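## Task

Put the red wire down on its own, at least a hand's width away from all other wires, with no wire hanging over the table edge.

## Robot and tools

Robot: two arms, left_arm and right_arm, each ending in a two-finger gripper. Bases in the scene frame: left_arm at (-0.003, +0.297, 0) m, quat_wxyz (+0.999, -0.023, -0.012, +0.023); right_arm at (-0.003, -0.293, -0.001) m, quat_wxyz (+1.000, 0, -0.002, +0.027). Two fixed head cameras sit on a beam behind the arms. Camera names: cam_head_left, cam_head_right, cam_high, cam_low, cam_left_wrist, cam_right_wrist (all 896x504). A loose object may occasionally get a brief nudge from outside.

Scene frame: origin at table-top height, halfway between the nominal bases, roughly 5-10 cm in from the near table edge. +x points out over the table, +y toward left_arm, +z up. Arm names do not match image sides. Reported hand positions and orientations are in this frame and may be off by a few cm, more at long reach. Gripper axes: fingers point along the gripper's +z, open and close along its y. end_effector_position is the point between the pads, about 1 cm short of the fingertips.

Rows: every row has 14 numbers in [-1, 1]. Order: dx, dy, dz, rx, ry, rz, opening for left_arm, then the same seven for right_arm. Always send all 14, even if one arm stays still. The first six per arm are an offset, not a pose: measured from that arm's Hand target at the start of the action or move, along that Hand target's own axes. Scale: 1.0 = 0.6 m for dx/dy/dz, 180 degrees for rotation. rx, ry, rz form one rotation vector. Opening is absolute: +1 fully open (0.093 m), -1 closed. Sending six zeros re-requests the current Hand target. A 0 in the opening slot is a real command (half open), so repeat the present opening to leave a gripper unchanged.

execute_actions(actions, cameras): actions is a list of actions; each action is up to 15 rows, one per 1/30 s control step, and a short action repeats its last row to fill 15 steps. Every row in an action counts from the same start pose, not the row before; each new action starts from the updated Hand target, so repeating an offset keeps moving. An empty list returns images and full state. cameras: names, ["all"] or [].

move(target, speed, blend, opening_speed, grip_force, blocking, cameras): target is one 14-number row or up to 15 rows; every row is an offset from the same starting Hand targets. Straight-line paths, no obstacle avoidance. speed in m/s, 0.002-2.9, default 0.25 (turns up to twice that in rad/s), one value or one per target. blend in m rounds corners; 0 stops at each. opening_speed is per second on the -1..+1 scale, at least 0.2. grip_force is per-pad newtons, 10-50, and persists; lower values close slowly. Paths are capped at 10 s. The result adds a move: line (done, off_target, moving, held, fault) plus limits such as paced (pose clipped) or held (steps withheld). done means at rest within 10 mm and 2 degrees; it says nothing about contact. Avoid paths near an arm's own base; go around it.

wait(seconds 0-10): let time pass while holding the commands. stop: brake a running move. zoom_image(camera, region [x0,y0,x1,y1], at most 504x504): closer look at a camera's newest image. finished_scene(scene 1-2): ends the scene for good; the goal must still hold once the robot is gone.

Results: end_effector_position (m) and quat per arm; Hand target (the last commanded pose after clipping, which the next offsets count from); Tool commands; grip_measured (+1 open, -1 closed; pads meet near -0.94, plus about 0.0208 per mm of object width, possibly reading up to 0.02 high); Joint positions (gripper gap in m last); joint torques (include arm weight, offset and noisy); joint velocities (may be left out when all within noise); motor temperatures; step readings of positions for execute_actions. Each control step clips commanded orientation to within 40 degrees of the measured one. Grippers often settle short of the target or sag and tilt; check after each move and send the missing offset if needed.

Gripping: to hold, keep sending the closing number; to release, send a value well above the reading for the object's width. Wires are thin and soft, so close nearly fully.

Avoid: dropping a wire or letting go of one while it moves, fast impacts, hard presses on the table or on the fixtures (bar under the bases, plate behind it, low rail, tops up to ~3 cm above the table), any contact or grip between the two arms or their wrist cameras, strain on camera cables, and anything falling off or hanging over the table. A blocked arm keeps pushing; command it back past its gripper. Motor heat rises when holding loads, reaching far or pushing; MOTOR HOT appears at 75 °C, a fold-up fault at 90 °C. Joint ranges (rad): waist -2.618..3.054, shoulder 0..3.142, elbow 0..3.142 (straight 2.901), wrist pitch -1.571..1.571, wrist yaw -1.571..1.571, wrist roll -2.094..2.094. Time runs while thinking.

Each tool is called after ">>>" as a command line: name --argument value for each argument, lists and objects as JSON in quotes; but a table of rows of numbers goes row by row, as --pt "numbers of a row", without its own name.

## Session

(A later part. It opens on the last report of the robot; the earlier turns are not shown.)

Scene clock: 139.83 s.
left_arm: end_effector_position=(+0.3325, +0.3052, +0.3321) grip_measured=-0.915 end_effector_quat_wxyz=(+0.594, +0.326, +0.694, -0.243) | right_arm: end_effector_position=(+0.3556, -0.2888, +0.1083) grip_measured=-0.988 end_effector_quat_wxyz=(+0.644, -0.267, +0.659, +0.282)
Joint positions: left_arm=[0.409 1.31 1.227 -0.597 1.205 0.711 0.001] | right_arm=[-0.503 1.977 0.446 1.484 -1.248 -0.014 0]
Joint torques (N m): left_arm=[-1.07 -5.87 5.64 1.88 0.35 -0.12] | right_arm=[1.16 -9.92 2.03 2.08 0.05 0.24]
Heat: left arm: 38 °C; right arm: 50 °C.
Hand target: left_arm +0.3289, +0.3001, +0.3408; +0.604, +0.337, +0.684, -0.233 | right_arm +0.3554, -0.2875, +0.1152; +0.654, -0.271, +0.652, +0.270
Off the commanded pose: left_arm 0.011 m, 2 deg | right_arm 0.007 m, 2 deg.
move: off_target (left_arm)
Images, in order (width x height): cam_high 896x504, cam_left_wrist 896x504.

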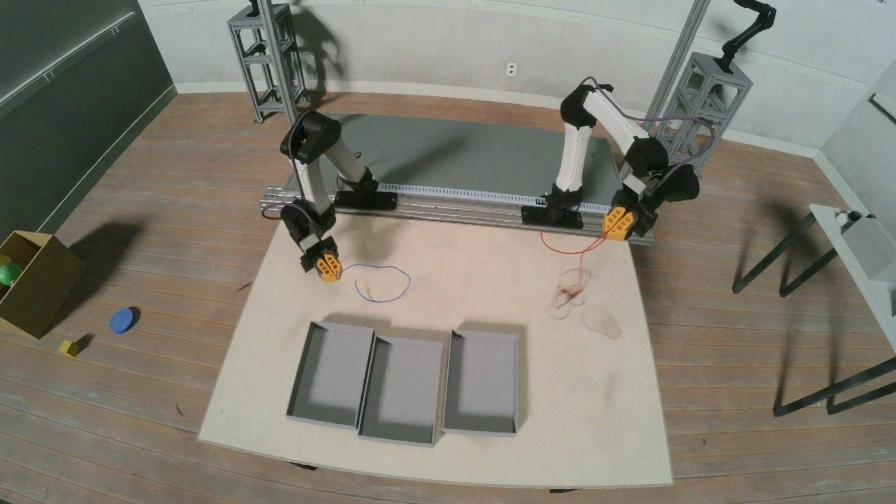

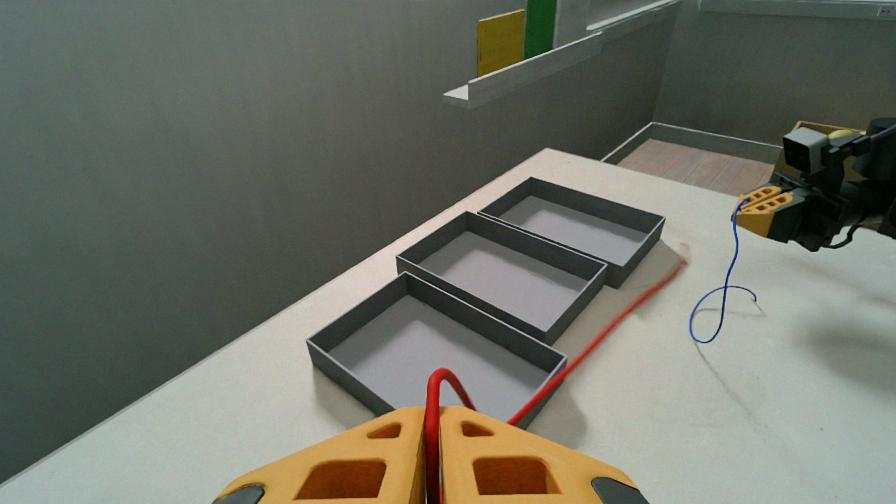

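>>> move --pt "0 0 0 0 0 0 -0.921875 0.1 0.03 -0.06 0 0 0 -1" --pt "0 0 0 0 0 0 -0.921875 0.1 0.03 -0.06 0 0 0 0" --pt "0 0 0 0 0 0 -0.921875 -0.15 0.1 -0.05 0 0 0 0.3" --speed 0.15 --cameras '["all"]'

>>> zoom_image --camera "cam_high" --region '[280, 200, 640, 350]'

>>> zoom_image --camera "cam_low" --region '[230, 50, 450, 250]'

Scene clock: 152.23 s.
left_arm: end_effector_position=(+0.3326, +0.3053, +0.3323) grip_measured=-0.915 end_effector_quat_wxyz=(+0.594, +0.327, +0.694, -0.243) | right_arm: end_effector_position=(+0.2866, -0.2655, +0.1948) grip_measured=+0.299 end_effector_quat_wxyz=(+0.645, -0.259, +0.659, +0.287)
Joint positions: left_arm=[0.409 1.31 1.227 -0.595 1.205 0.71 0.001] | right_arm=[-0.548 1.224 0.273 0.928 -1.288 0.025 0.06]
Joint torques (N m): left_arm=[-1.02 -5.87 5.64 1.9 0.34 -0.12] | right_arm=[1.03 -5.11 7.41 1.58 0.14 -0.04]
Heat: left arm: 38 °C; right arm: 50 °C.
Hand target: left_arm +0.3289, +0.3001, +0.3408; +0.604, +0.337, +0.684, -0.233 | right_arm +0.2915, -0.2663, +0.2050; +0.654, -0.271, +0.652, +0.270
Off the commanded pose: left_arm 0.011 m, 2 deg | right_arm 0.011 m, 3 deg.
move: off_target (left_arm, right_arm); target 2's new opening was sent with right_arm's hand 0.006 m and 6 deg from that target; target 3's new opening was sent with right_arm's hand 0.011 m and 3 deg from that target

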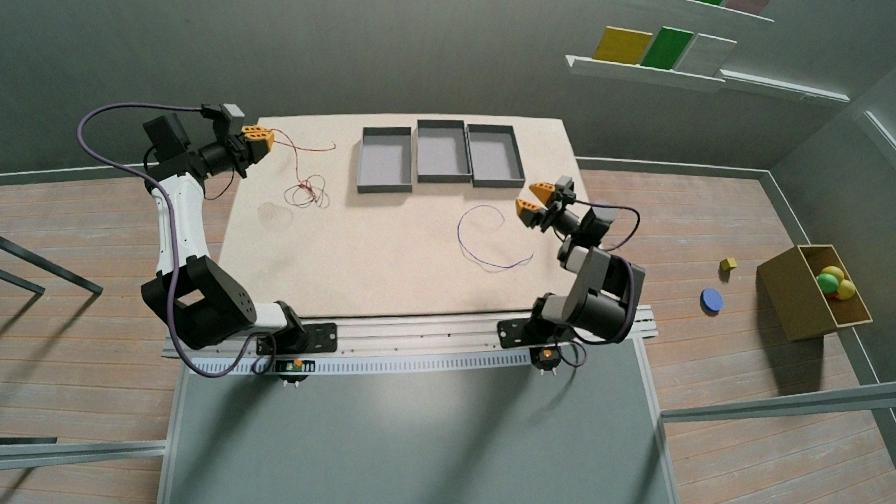

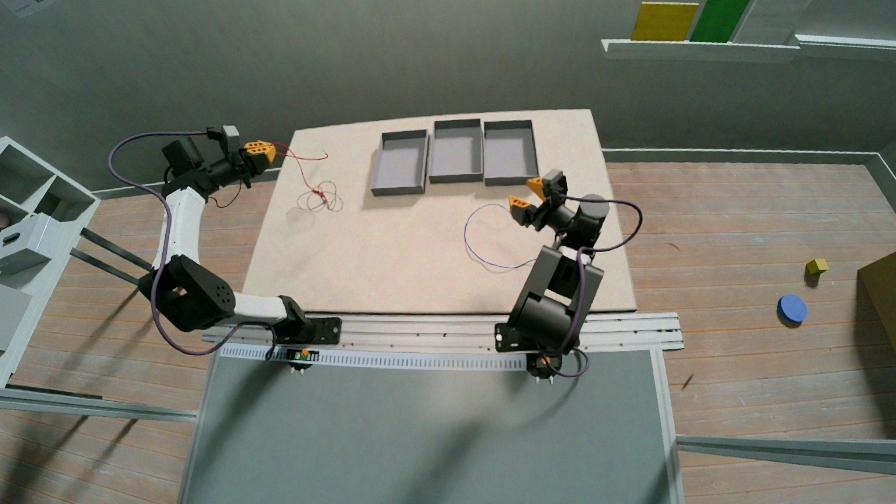

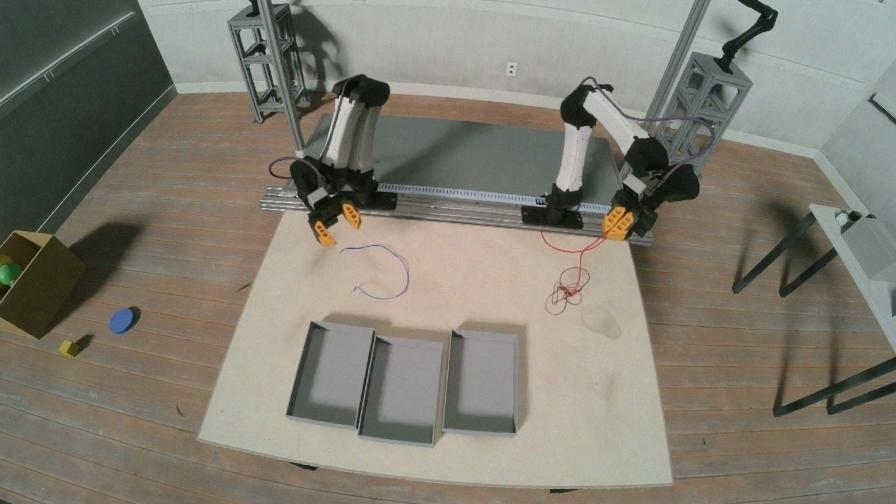

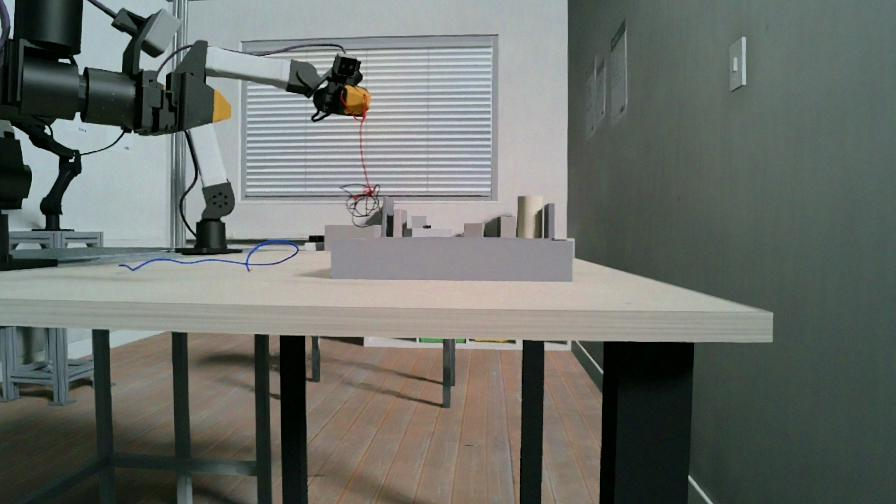

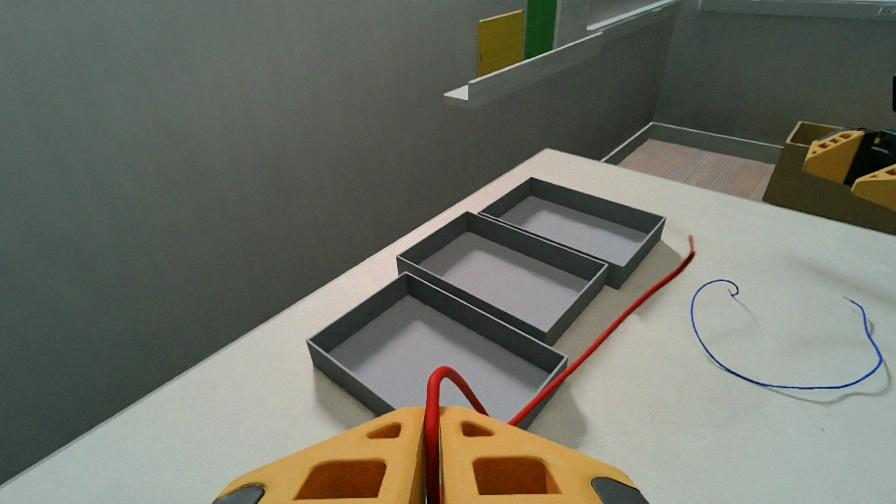

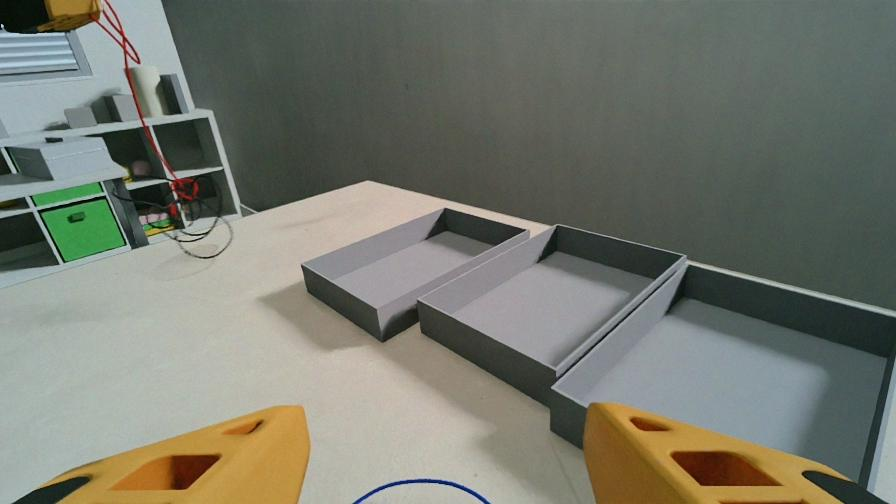

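Scaled by 1.400 from the camera's 896x504 image, which has a finer 1280x720 frame.

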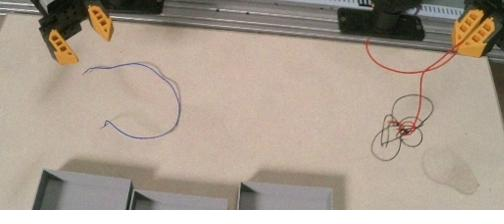

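Scaled by 2.291 from the camera's 896x504 image, which has a finer 1280x720 frame.

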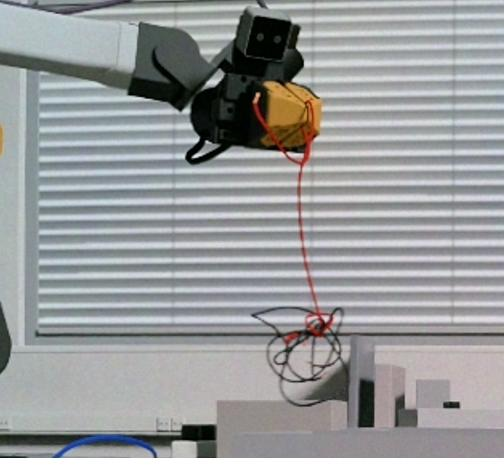

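>>> move --target '[-0.036,-0.133,0.145,0,0,0,-0.921875,0.108,0.197,0.288,-0.167,0,0,0.3]' --speed 0.2 --cameras '["cam_right_wrist","cam_high","cam_low","cam_left_wrist"]'

>>> wait --seconds 1 --cameras '["cam_right_wrist","cam_high"]'

>>> zoom_image --camera "cam_high" --region '[360, 190, 600, 330]'

Scene clock: 166.40 s.
left_arm: end_effector_position=(+0.3317, +0.1815, +0.3310) grip_measured=-0.915 end_effector_quat_wxyz=(+0.589, +0.336, +0.696, -0.238) | right_arm: end_effector_position=(+0.3231, -0.0624, +0.1389) grip_measured=+0.299 end_effector_quat_wxyz=(+0.554, -0.433, +0.561, +0.436)
Joint positions: left_arm=[-0.088 1.15 1.021 -0.211 0.76 0.317 0.001] | right_arm=[0.178 1.889 0.558 1.316 -1.093 0 0.06]
Joint torques (N m): left_arm=[-0.69 -4.46 6 2.46 0.09 -0.13] | right_arm=[0.54 -7.38 5.22 1.87 0.2 0.17]
Heat: left arm: 38 °C; right arm: 47 °C.
Hand target: left_arm +0.3288, +0.1802, +0.3408; +0.604, +0.337, +0.684, -0.233 | right_arm +0.3303, -0.0605, +0.1404; +0.562, -0.431, +0.560, +0.430
Off the commanded pose: left_arm 0.010 m, 2 deg | right_arm 0.008 m, 1 deg.
move: done
Images, in order (width x height): cam_high 896x504, cam_low 896x504, cam_left_wrist 896x504, cam_right_wrist 896x504.

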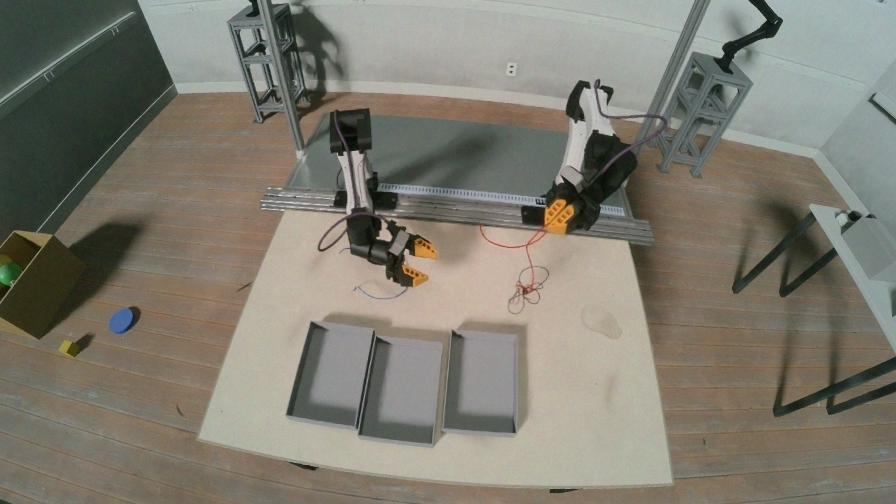

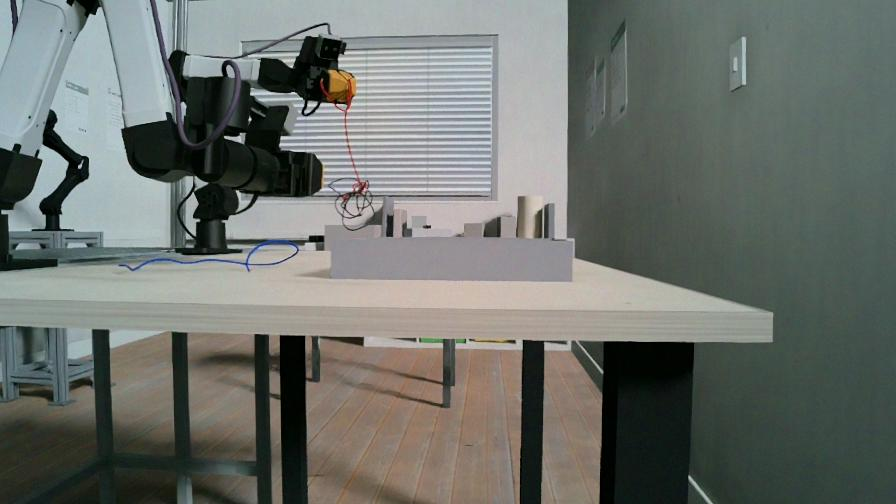

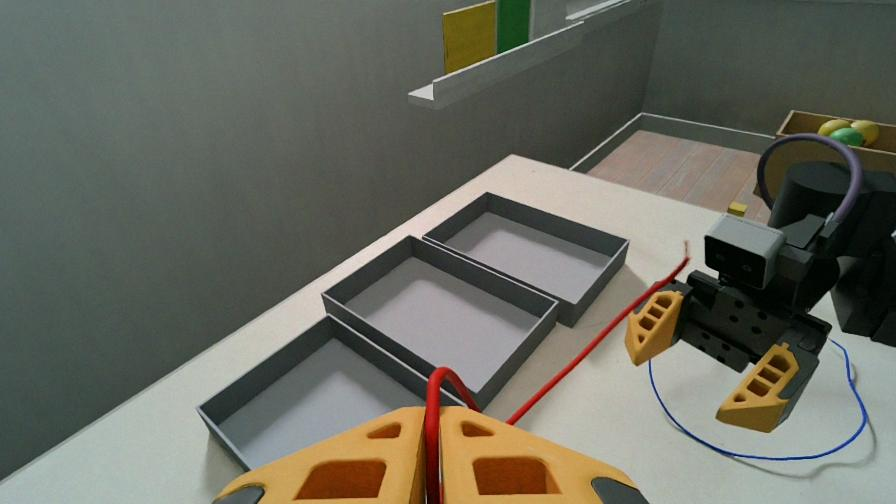

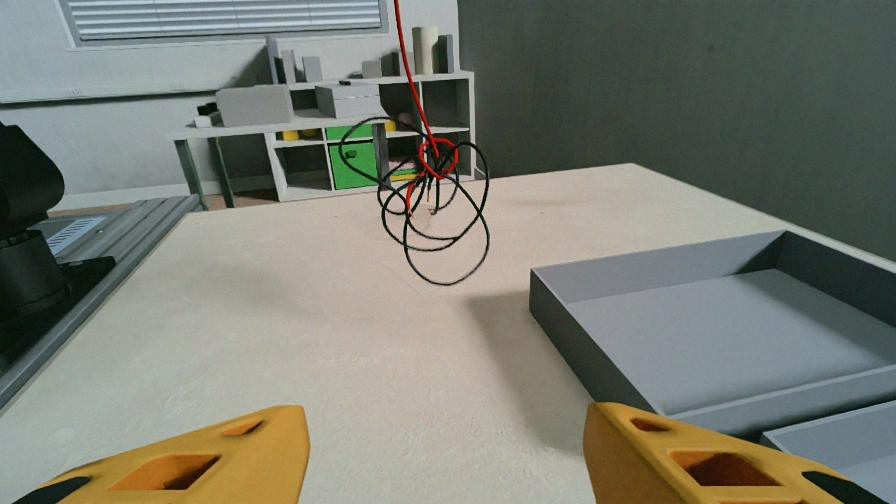

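Scene clock: 167.40 s.
left_arm: end_effector_position=(+0.3317, +0.1816, +0.3311) grip_measured=-0.915 end_effector_quat_wxyz=(+0.589, +0.335, +0.696, -0.238) | right_arm: end_effector_position=(+0.3231, -0.0624, +0.1390) grip_measured=+0.299 end_effector_quat_wxyz=(+0.554, -0.433, +0.561, +0.436)
Joint positions: left_arm=[-0.088 1.15 1.021 -0.211 0.76 0.317 0.001] | right_arm=[0.178 1.889 0.558 1.317 -1.093 0 0.06]
Joint torques (N m): left_arm=[-0.76 -4.56 6.01 2.47 0.1 -0.14] | right_arm=[0.68 -7.73 5.2 1.88 0.15 0.19]
Heat: left arm: 38 °C; right arm: 47 °C.
Hand target: left_arm +0.3288, +0.1801, +0.3408; +0.604, +0.337, +0.684, -0.233 | right_arm +0.3303, -0.0605, +0.1405; +0.562, -0.431, +0.560, +0.430
Tool commands: left_gripper/opening=-0.921875 right_gripper/opening=+0.3
Off the commanded pose: left_arm 0.010 m, 2 deg | right_arm 0.008 m, 1 deg.
wait: 1.00 s; at rest by 0.17 s
Images, in order (width x height): cam_high 896x504, cam_right_wrist 896x504.

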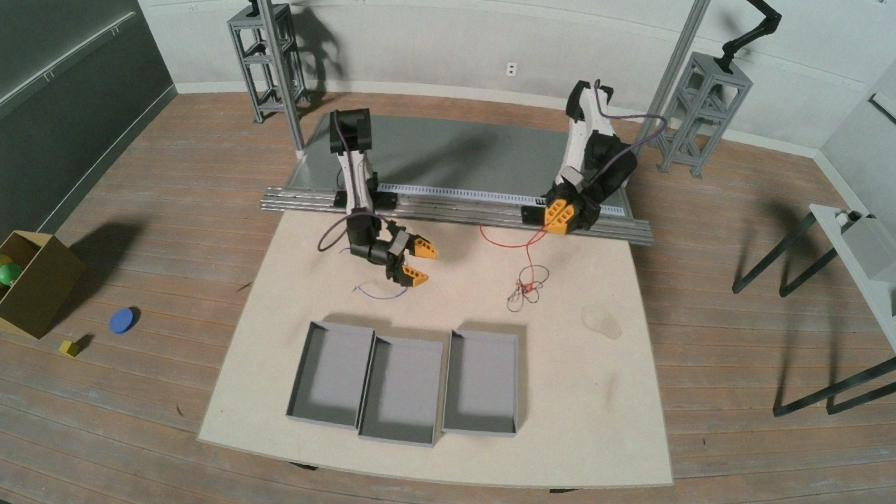

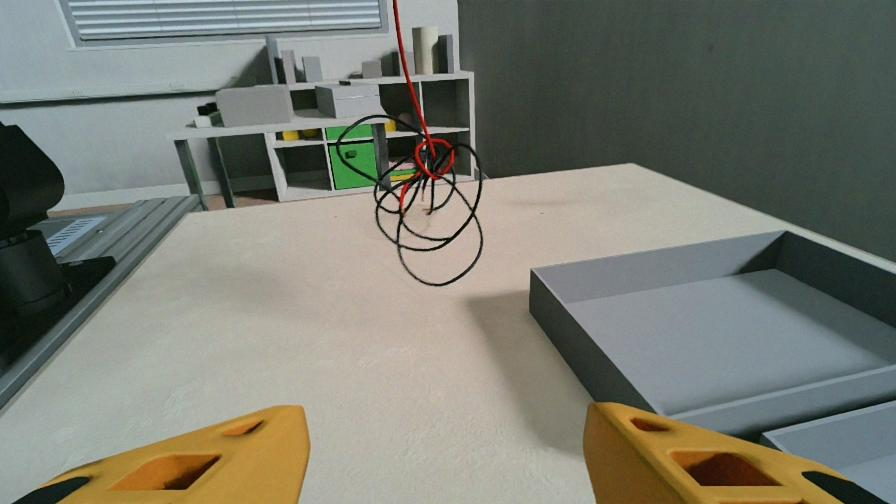

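Scaled by 2.100 from the camera's 896x504 image, which has a finer 1280x720 frame.

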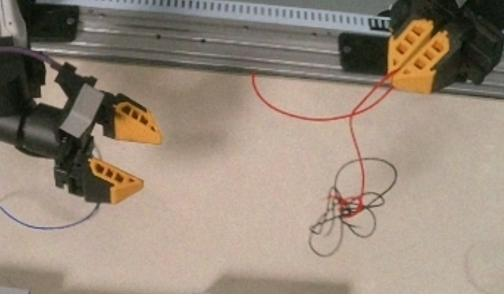

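>>> move --target '[-0.082,0.007,-0.013,0,0,0,-0.921875,0.05,0.01,0.2,0,0,0,0.3]' --speed 0.2 --cameras '["cam_right_wrist","cam_high","cam_low"]'

>>> zoom_image --camera "cam_high" --region '[420, 190, 600, 330]'

>>> zoom_image --camera "cam_low" --region '[230, 50, 450, 250]'

Scene clock: 174.97 s.
left_arm: end_effector_position=(+0.3269, +0.1821, +0.3808) grip_measured=-0.915 end_effector_quat_wxyz=(+0.597, +0.336, +0.689, -0.234) | right_arm: end_effector_position=(+0.3486, +0.0546, +0.1148) grip_measured=+0.299 end_effector_quat_wxyz=(+0.561, -0.436, +0.553, +0.435)
Joint positions: left_arm=[-0.097 1.165 1.213 -0.361 0.749 0.311 0.001] | right_arm=[0.481 2.157 0.849 1.317 -0.794 0 0.06]
Joint torques (N m): left_arm=[-0.9 -2.07 8.51 2.2 0.08 -0.11] | right_arm=[0.36 -10.06 5.63 1.88 0.22 0.08]
Heat: left arm: 38 °C; right arm: 47 °C.
Hand target: left_arm +0.3289, +0.1798, +0.3908; +0.604, +0.337, +0.684, -0.233 | right_arm +0.3556, +0.0568, +0.1104; +0.562, -0.431, +0.560, +0.430
Off the commanded pose: left_arm 0.010 m, 1 deg | right_arm 0.008 m, 1 deg.
move: done
Images, in order (width x height): cam_high 896x504, cam_low 896x504, cam_right_wrist 896x504.

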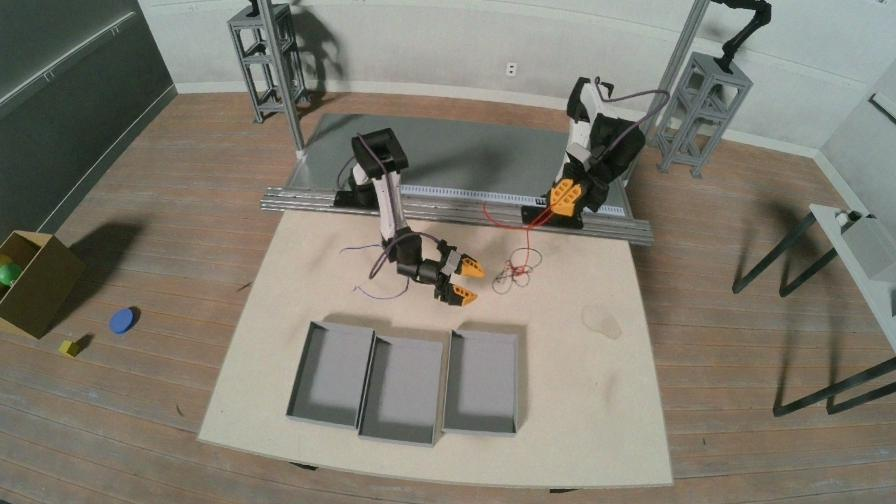

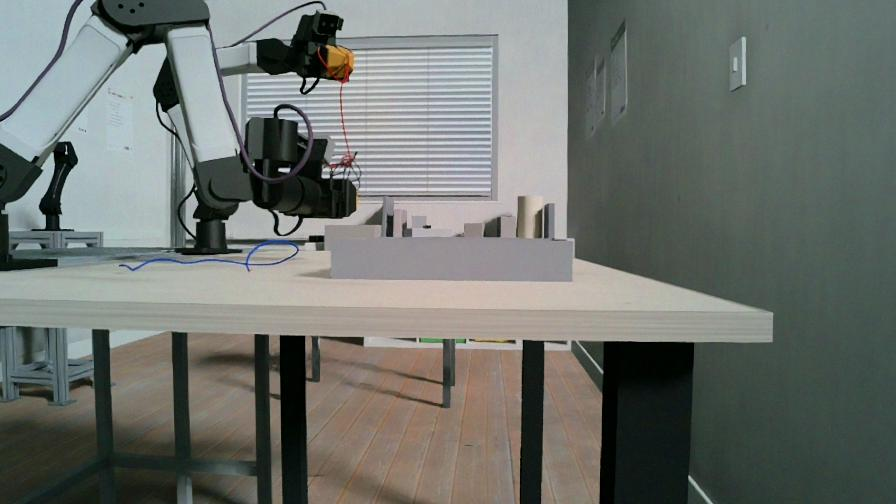

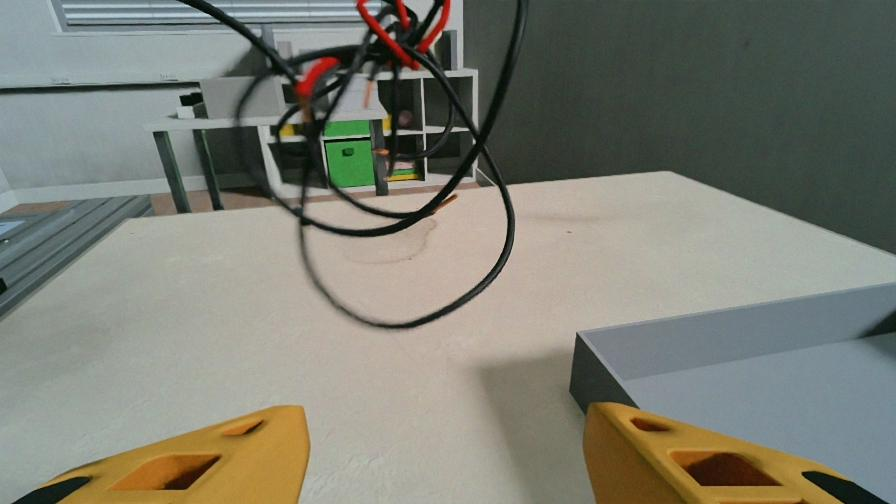

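Scaled by 2.800 from the camera's 896x504 image, which has a finer 1280x720 frame.

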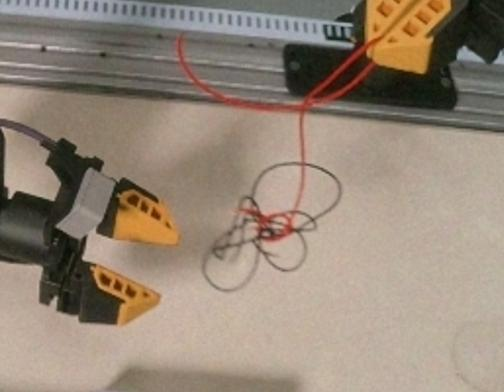

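Scaled by 2.291 from the camera's 896x504 image, which has a finer 1280x720 frame.

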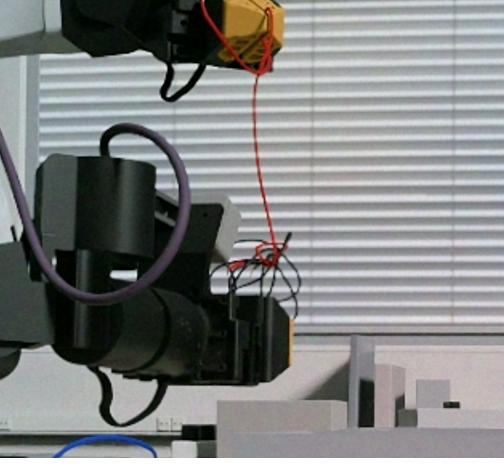

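>>> move --pt "0 0 0 0 0 0 -0.921875 -0.03 0 0.09 0 0 0 0.3" --pt "0 0 0 0 0 0 -0.921875 -0.03 0 0.09 0 0 0 -1" --speed 0.12 --cameras '["cam_right_wrist","cam_high","cam_low"]'

>>> zoom_image --camera "cam_high" --region '[420, 190, 600, 330]'

Scene clock: 181.70 s.
left_arm: end_effector_position=(+0.3269, +0.1821, +0.3807) grip_measured=-0.915 end_effector_quat_wxyz=(+0.597, +0.336, +0.690, -0.234) | right_arm: end_effector_position=(+0.3632, +0.1053, +0.1333) grip_measured=-0.992 end_effector_quat_wxyz=(+0.562, -0.436, +0.553, +0.434)
Joint positions: left_arm=[-0.097 1.165 1.213 -0.362 0.749 0.311 0.001] | right_arm=[0.572 2.185 1.037 1.157 -0.7 0 0]
Joint torques (N m): left_arm=[-0.84 -2.06 8.54 2.18 0.08 -0.12] | right_arm=[0.62 -11.26 6.67 1.9 0.11 0.11]
Heat: left arm: 38 °C; right arm: 49 °C.
Hand target: left_arm +0.3289, +0.1798, +0.3908; +0.604, +0.337, +0.684, -0.233 | right_arm +0.3694, +0.1092, +0.1288; +0.562, -0.431, +0.560, +0.430
Off the commanded pose: left_arm 0.011 m, 1 deg | right_arm 0.009 m, 1 deg.
move: off_target (left_arm)
Images, in order (width x height): cam_high 896x504, cam_low 896x504, cam_right_wrist 896x504.

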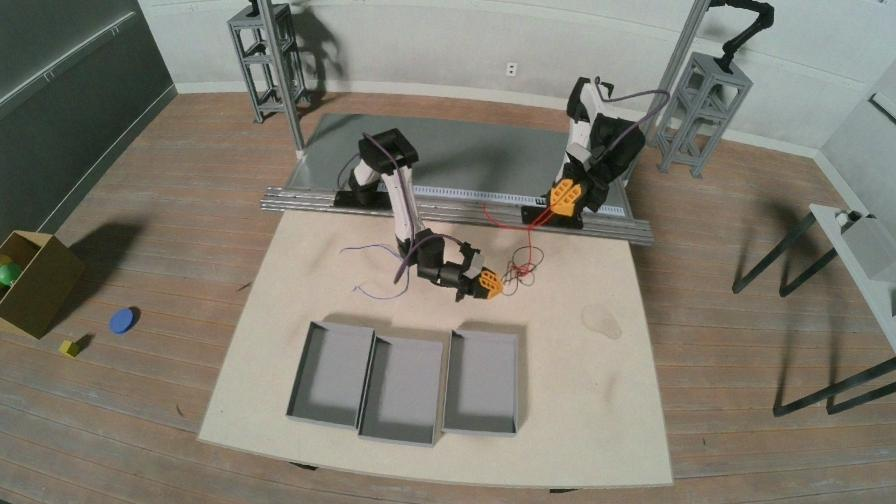

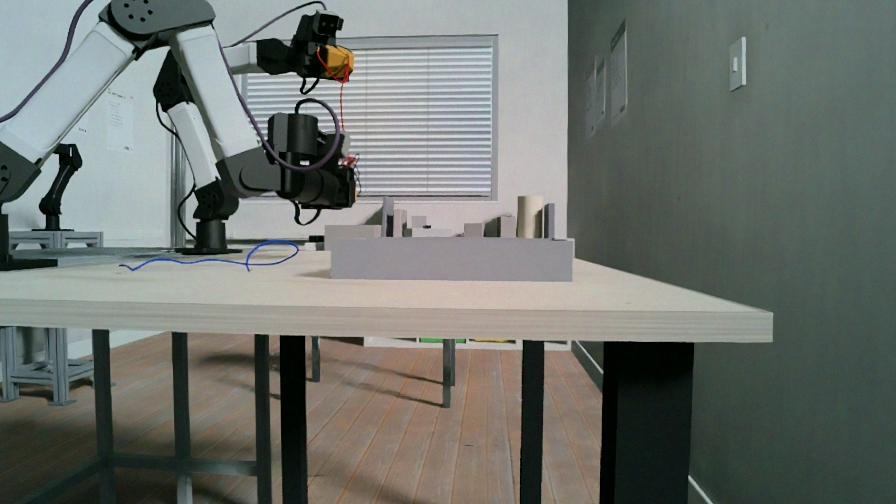

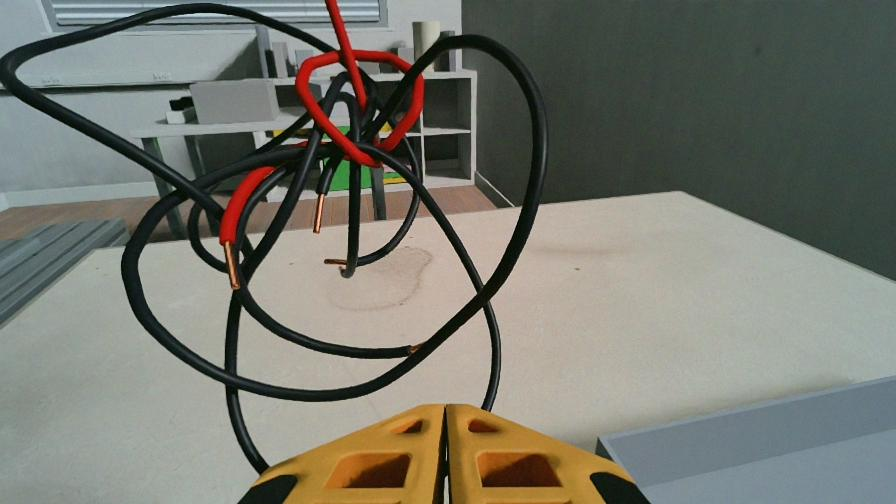

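Scaled by 2.800 from the camera's 896x504 image, which has a finer 1280x720 frame.

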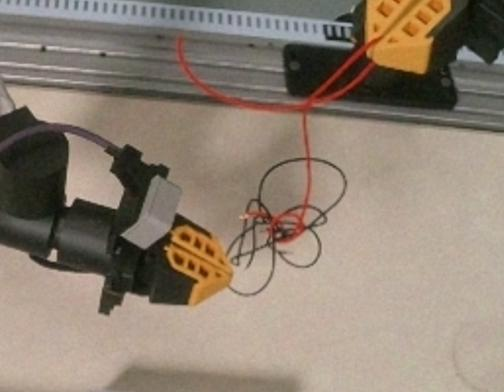

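>>> move --pt "0 0 0 0 0 0 -0.921875 -0.017 0 -0.05 0 0 0 -1" --pt "0 0 0 0 0 0 -0.921875 -0.02 0 -0.05 0 0 0.5 -0.1" --speed 0.25 --cameras '["cam_right_wrist","cam_high","cam_low"]'

>>> zoom_image --camera "cam_high" --region '[420, 190, 600, 330]'

>>> zoom_image --camera "cam_low" --region '[230, 50, 450, 250]'

Scene clock: 196.80 s.
left_arm: end_effector_position=(+0.3269, +0.1821, +0.3807) grip_measured=-0.915 end_effector_quat_wxyz=(+0.597, +0.336, +0.690, -0.234) | right_arm: end_effector_position=(+0.3649, +0.0834, +0.1290) grip_measured=-0.101 end_effector_quat_wxyz=(+0.094, +0.094, +0.705, +0.697)
Joint positions: left_arm=[-0.097 1.165 1.213 -0.362 0.749 0.311 0.001] | right_arm=[0.53 2.149 0.974 1.159 -0.721 1.56 0.04]
Joint torques (N m): left_arm=[-0.87 -2.11 8.53 2.18 0.07 -0.1] | right_arm=[-0.14 -16.1 3.67 1.98 -0.12 0.25]
Heat: left arm: 39 °C; right arm: 54 °C.
Hand target: left_arm +0.3289, +0.1798, +0.3908; +0.604, +0.337, +0.684, -0.233 | right_arm +0.3617, +0.0801, +0.1407; +0.093, +0.091, +0.701, +0.702
Off the commanded pose: left_arm 0.011 m, 1 deg | right_arm 0.013 m, 1 deg.
move: off_target (left_arm, right_arm); target 2's new opening was sent with right_arm's hand 0.013 m and 1 deg from that target
Images, in order (width x height): cam_high 896x504, cam_low 896x504, cam_right_wrist 896x504.

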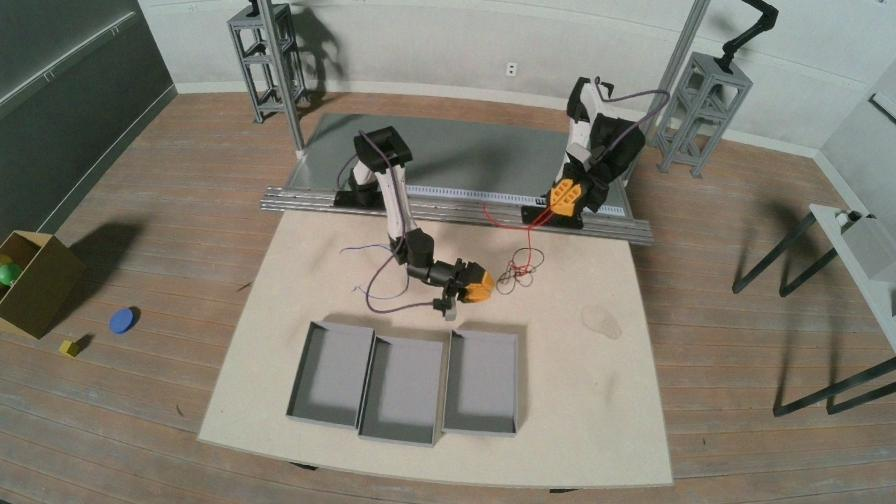

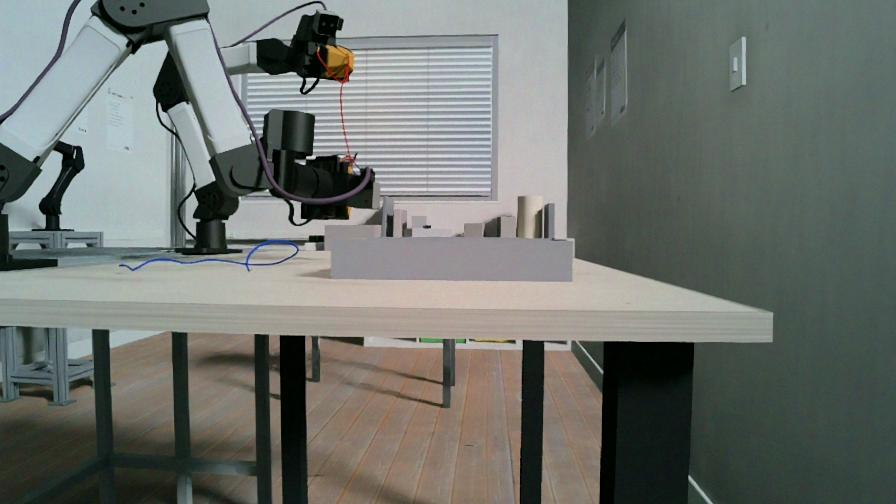

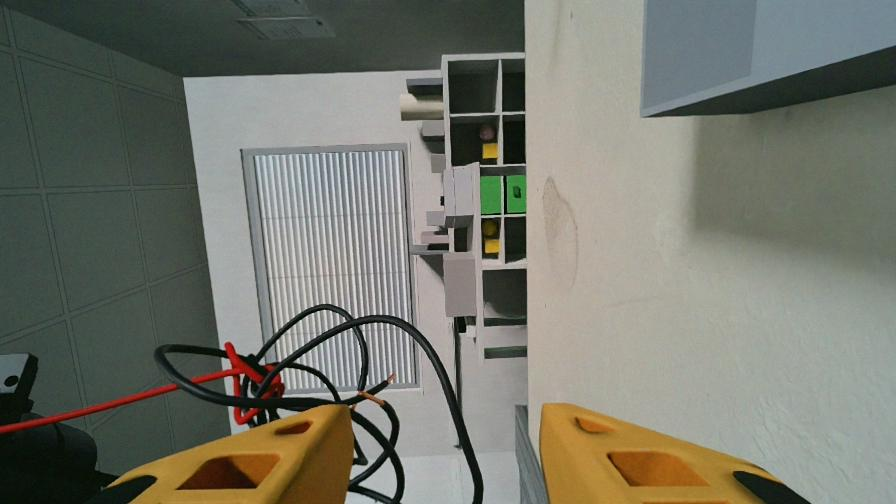

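Scaled by 2.800 from the camera's 896x504 image, which has a finer 1280x720 frame.

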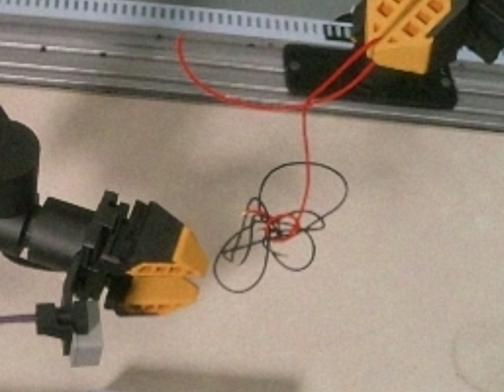

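Scaled by 2.291 from the camera's 896x504 image, which has a finer 1280x720 frame.

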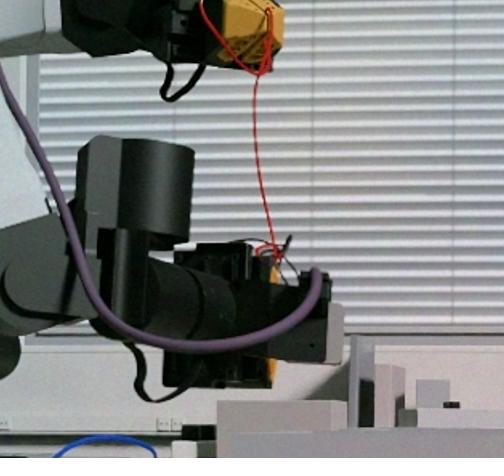

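>>> move --pt "0 0 0 0 0 0 -0.921875 0.035 0.02 0 0 0 0 -0.1" --pt "0 0 0 0 0 0 -0.921875 0.035 0.02 0.085 0 0 0 -0.1" --speed 0.15 --cameras '["cam_right_wrist","cam_high","cam_low"]'

>>> zoom_image --camera "cam_high" --region '[420, 190, 600, 330]'

Scene clock: 206.33 s.
left_arm: end_effector_position=(+0.3269, +0.1821, +0.3807) grip_measured=-0.915 end_effector_quat_wxyz=(+0.597, +0.336, +0.690, -0.234) | right_arm: end_effector_position=(+0.3469, +0.1312, +0.1561) grip_measured=-0.101 end_effector_quat_wxyz=(+0.091, +0.079, +0.700, +0.704)
Joint positions: left_arm=[-0.097 1.165 1.213 -0.362 0.749 0.311 0.001] | right_arm=[0.646 2.125 1.065 1.068 -0.631 1.562 0.04]
Joint torques (N m): left_arm=[-0.87 -2.06 8.5 2.2 0.07 -0.1] | right_arm=[0.18 -11.3 7.39 1.94 0.16 0.19]
Motor temperatures (°C): left_arm=[26 33 40 40 28 25 26] | right_arm=[27 57 35 36 27 24 30]
Heat: left arm: 40 °C; right arm: 57 °C.
Hand target: left_arm +0.3289, +0.1798, +0.3909; +0.604, +0.337, +0.684, -0.233 | right_arm +0.3545, +0.1348, +0.1527; +0.093, +0.091, +0.701, +0.702
Off the commanded pose: left_arm 0.011 m, 1 deg | right_arm 0.009 m, 1 deg.
move: off_target (left_arm)
Images, in order (width x height): cam_high 896x504, cam_low 896x504, cam_right_wrist 896x504.

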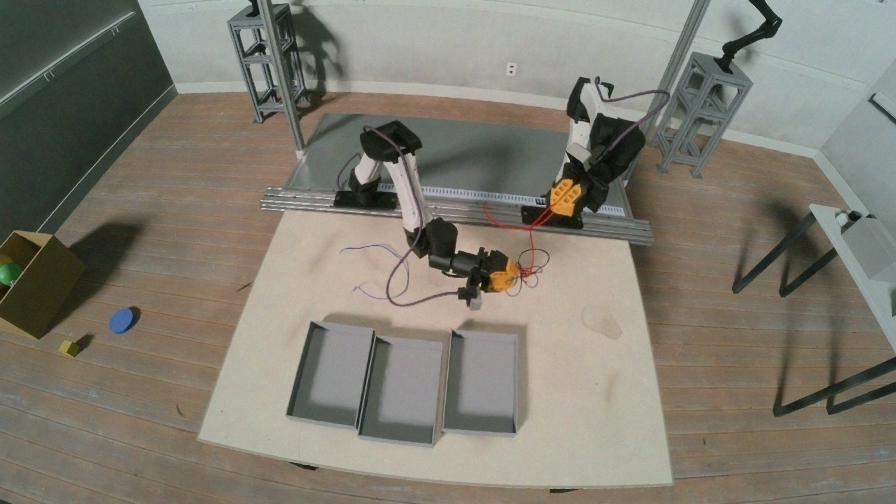

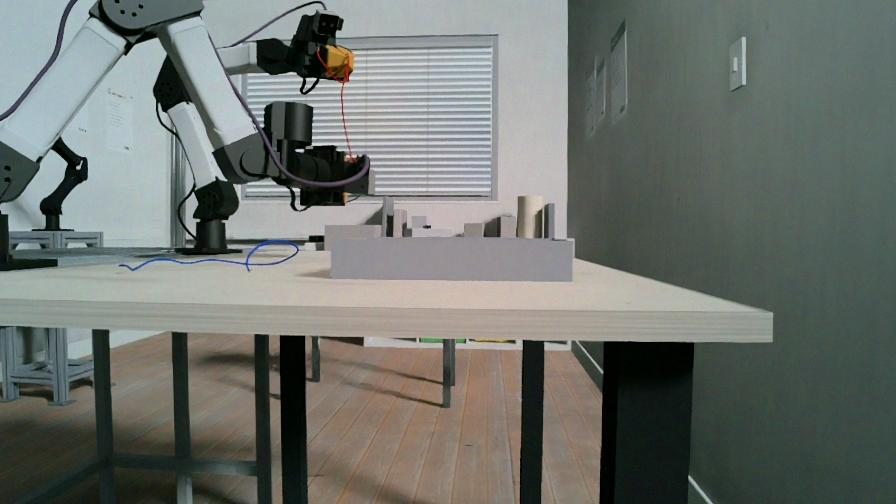

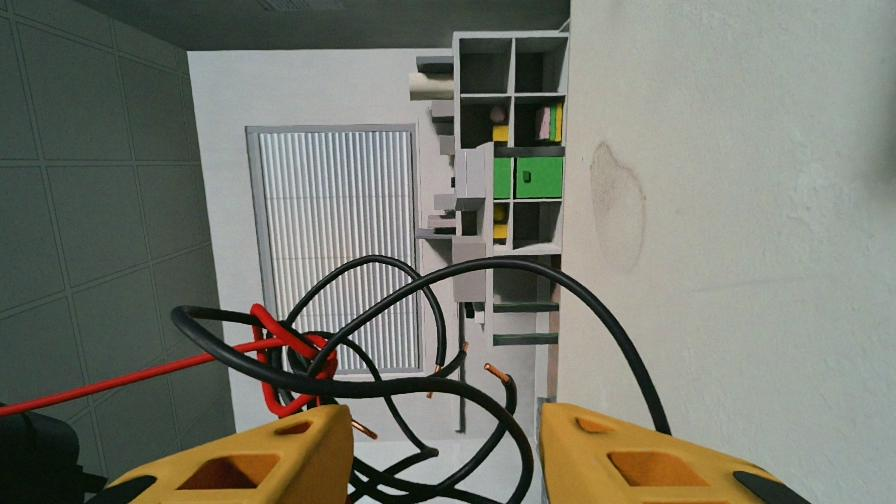

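Scaled by 2.800 from the camera's 896x504 image, which has a finer 1280x720 frame.

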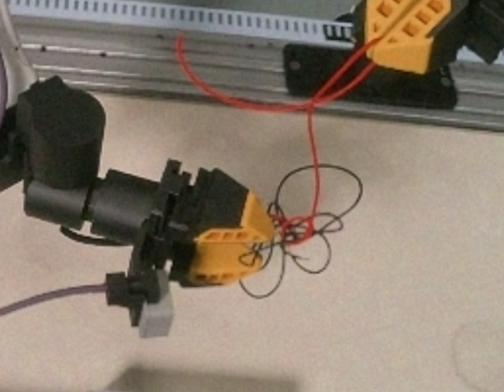

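>>> move --target '[0,0,0,0,0,0,-0.921875,0.012,-0.01,0.01,0,0,0,-1]' --opening_speed 1 --cameras '["cam_right_wrist","cam_high"]'

>>> zoom_image --camera "cam_high" --region '[460, 210, 580, 320]'

>>> zoom_image --camera "cam_right_wrist" --region '[200, 230, 700, 504]'

Scene clock: 212.43 s.
left_arm: end_effector_position=(+0.3269, +0.1821, +0.3807) grip_measured=-0.915 end_effector_quat_wxyz=(+0.597, +0.336, +0.690, -0.234) | right_arm: end_effector_position=(+0.3437, +0.1369, +0.1456) grip_measured=-0.988 end_effector_quat_wxyz=(+0.088, +0.086, +0.705, +0.699)
Joint positions: left_arm=[-0.097 1.165 1.213 -0.362 0.749 0.311 0.001] | right_arm=[0.663 2.145 1.065 1.068 -0.608 1.562 0]
Joint torques (N m): left_arm=[-0.8 -2.09 8.47 2.19 0.07 -0.12] | right_arm=[0.88 -11.47 7.32 2.2 0.22 0.21]
Motor temperatures (°C): left_arm=[26 33 40 40 28 25 26] | right_arm=[27 57 36 36 27 24 30]
Heat: left arm: 40 °C; right arm: 57 °C.
Hand target: left_arm +0.3289, +0.1798, +0.3909; +0.604, +0.337, +0.684, -0.233 | right_arm +0.3492, +0.1424, +0.1465; +0.093, +0.091, +0.701, +0.701
Off the commanded pose: left_arm 0.011 m, 1 deg | right_arm 0.008 m, 1 deg.
move: off_target (left_arm)
Images, in order (width x height): cam_high 896x504, cam_right_wrist 896x504.

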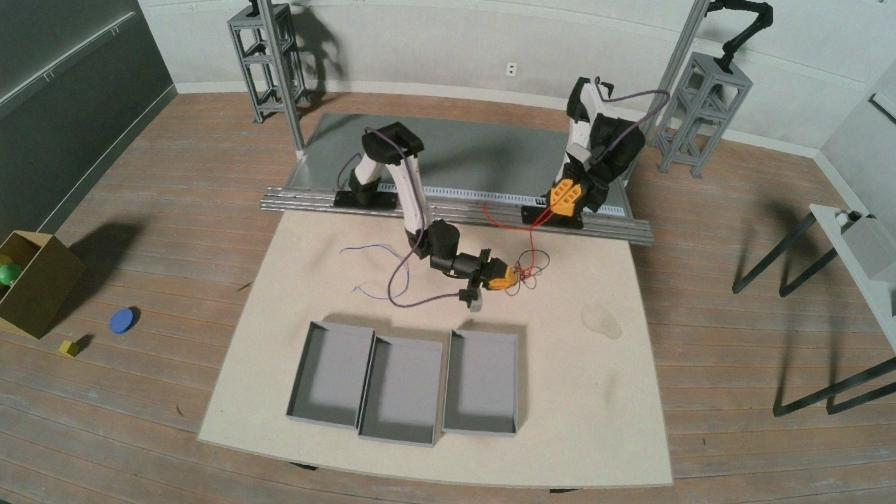

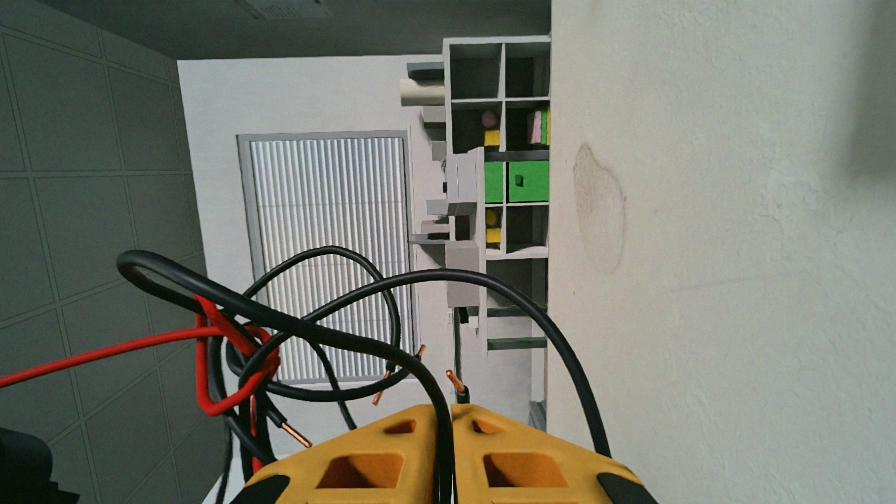

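Scaled by 4.200 from the camera's 896x504 image, which has a finer 1280x720 frame.

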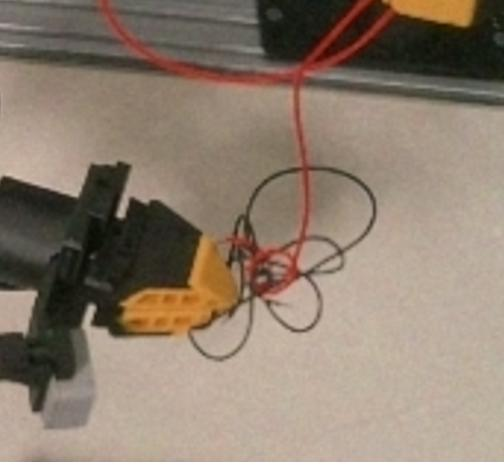

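Scaled by 1.008 from the camera's 896x504 image, which has a finer 1280x720 frame.

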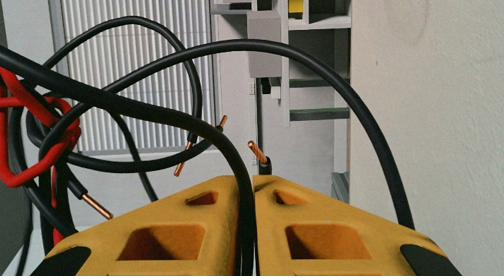

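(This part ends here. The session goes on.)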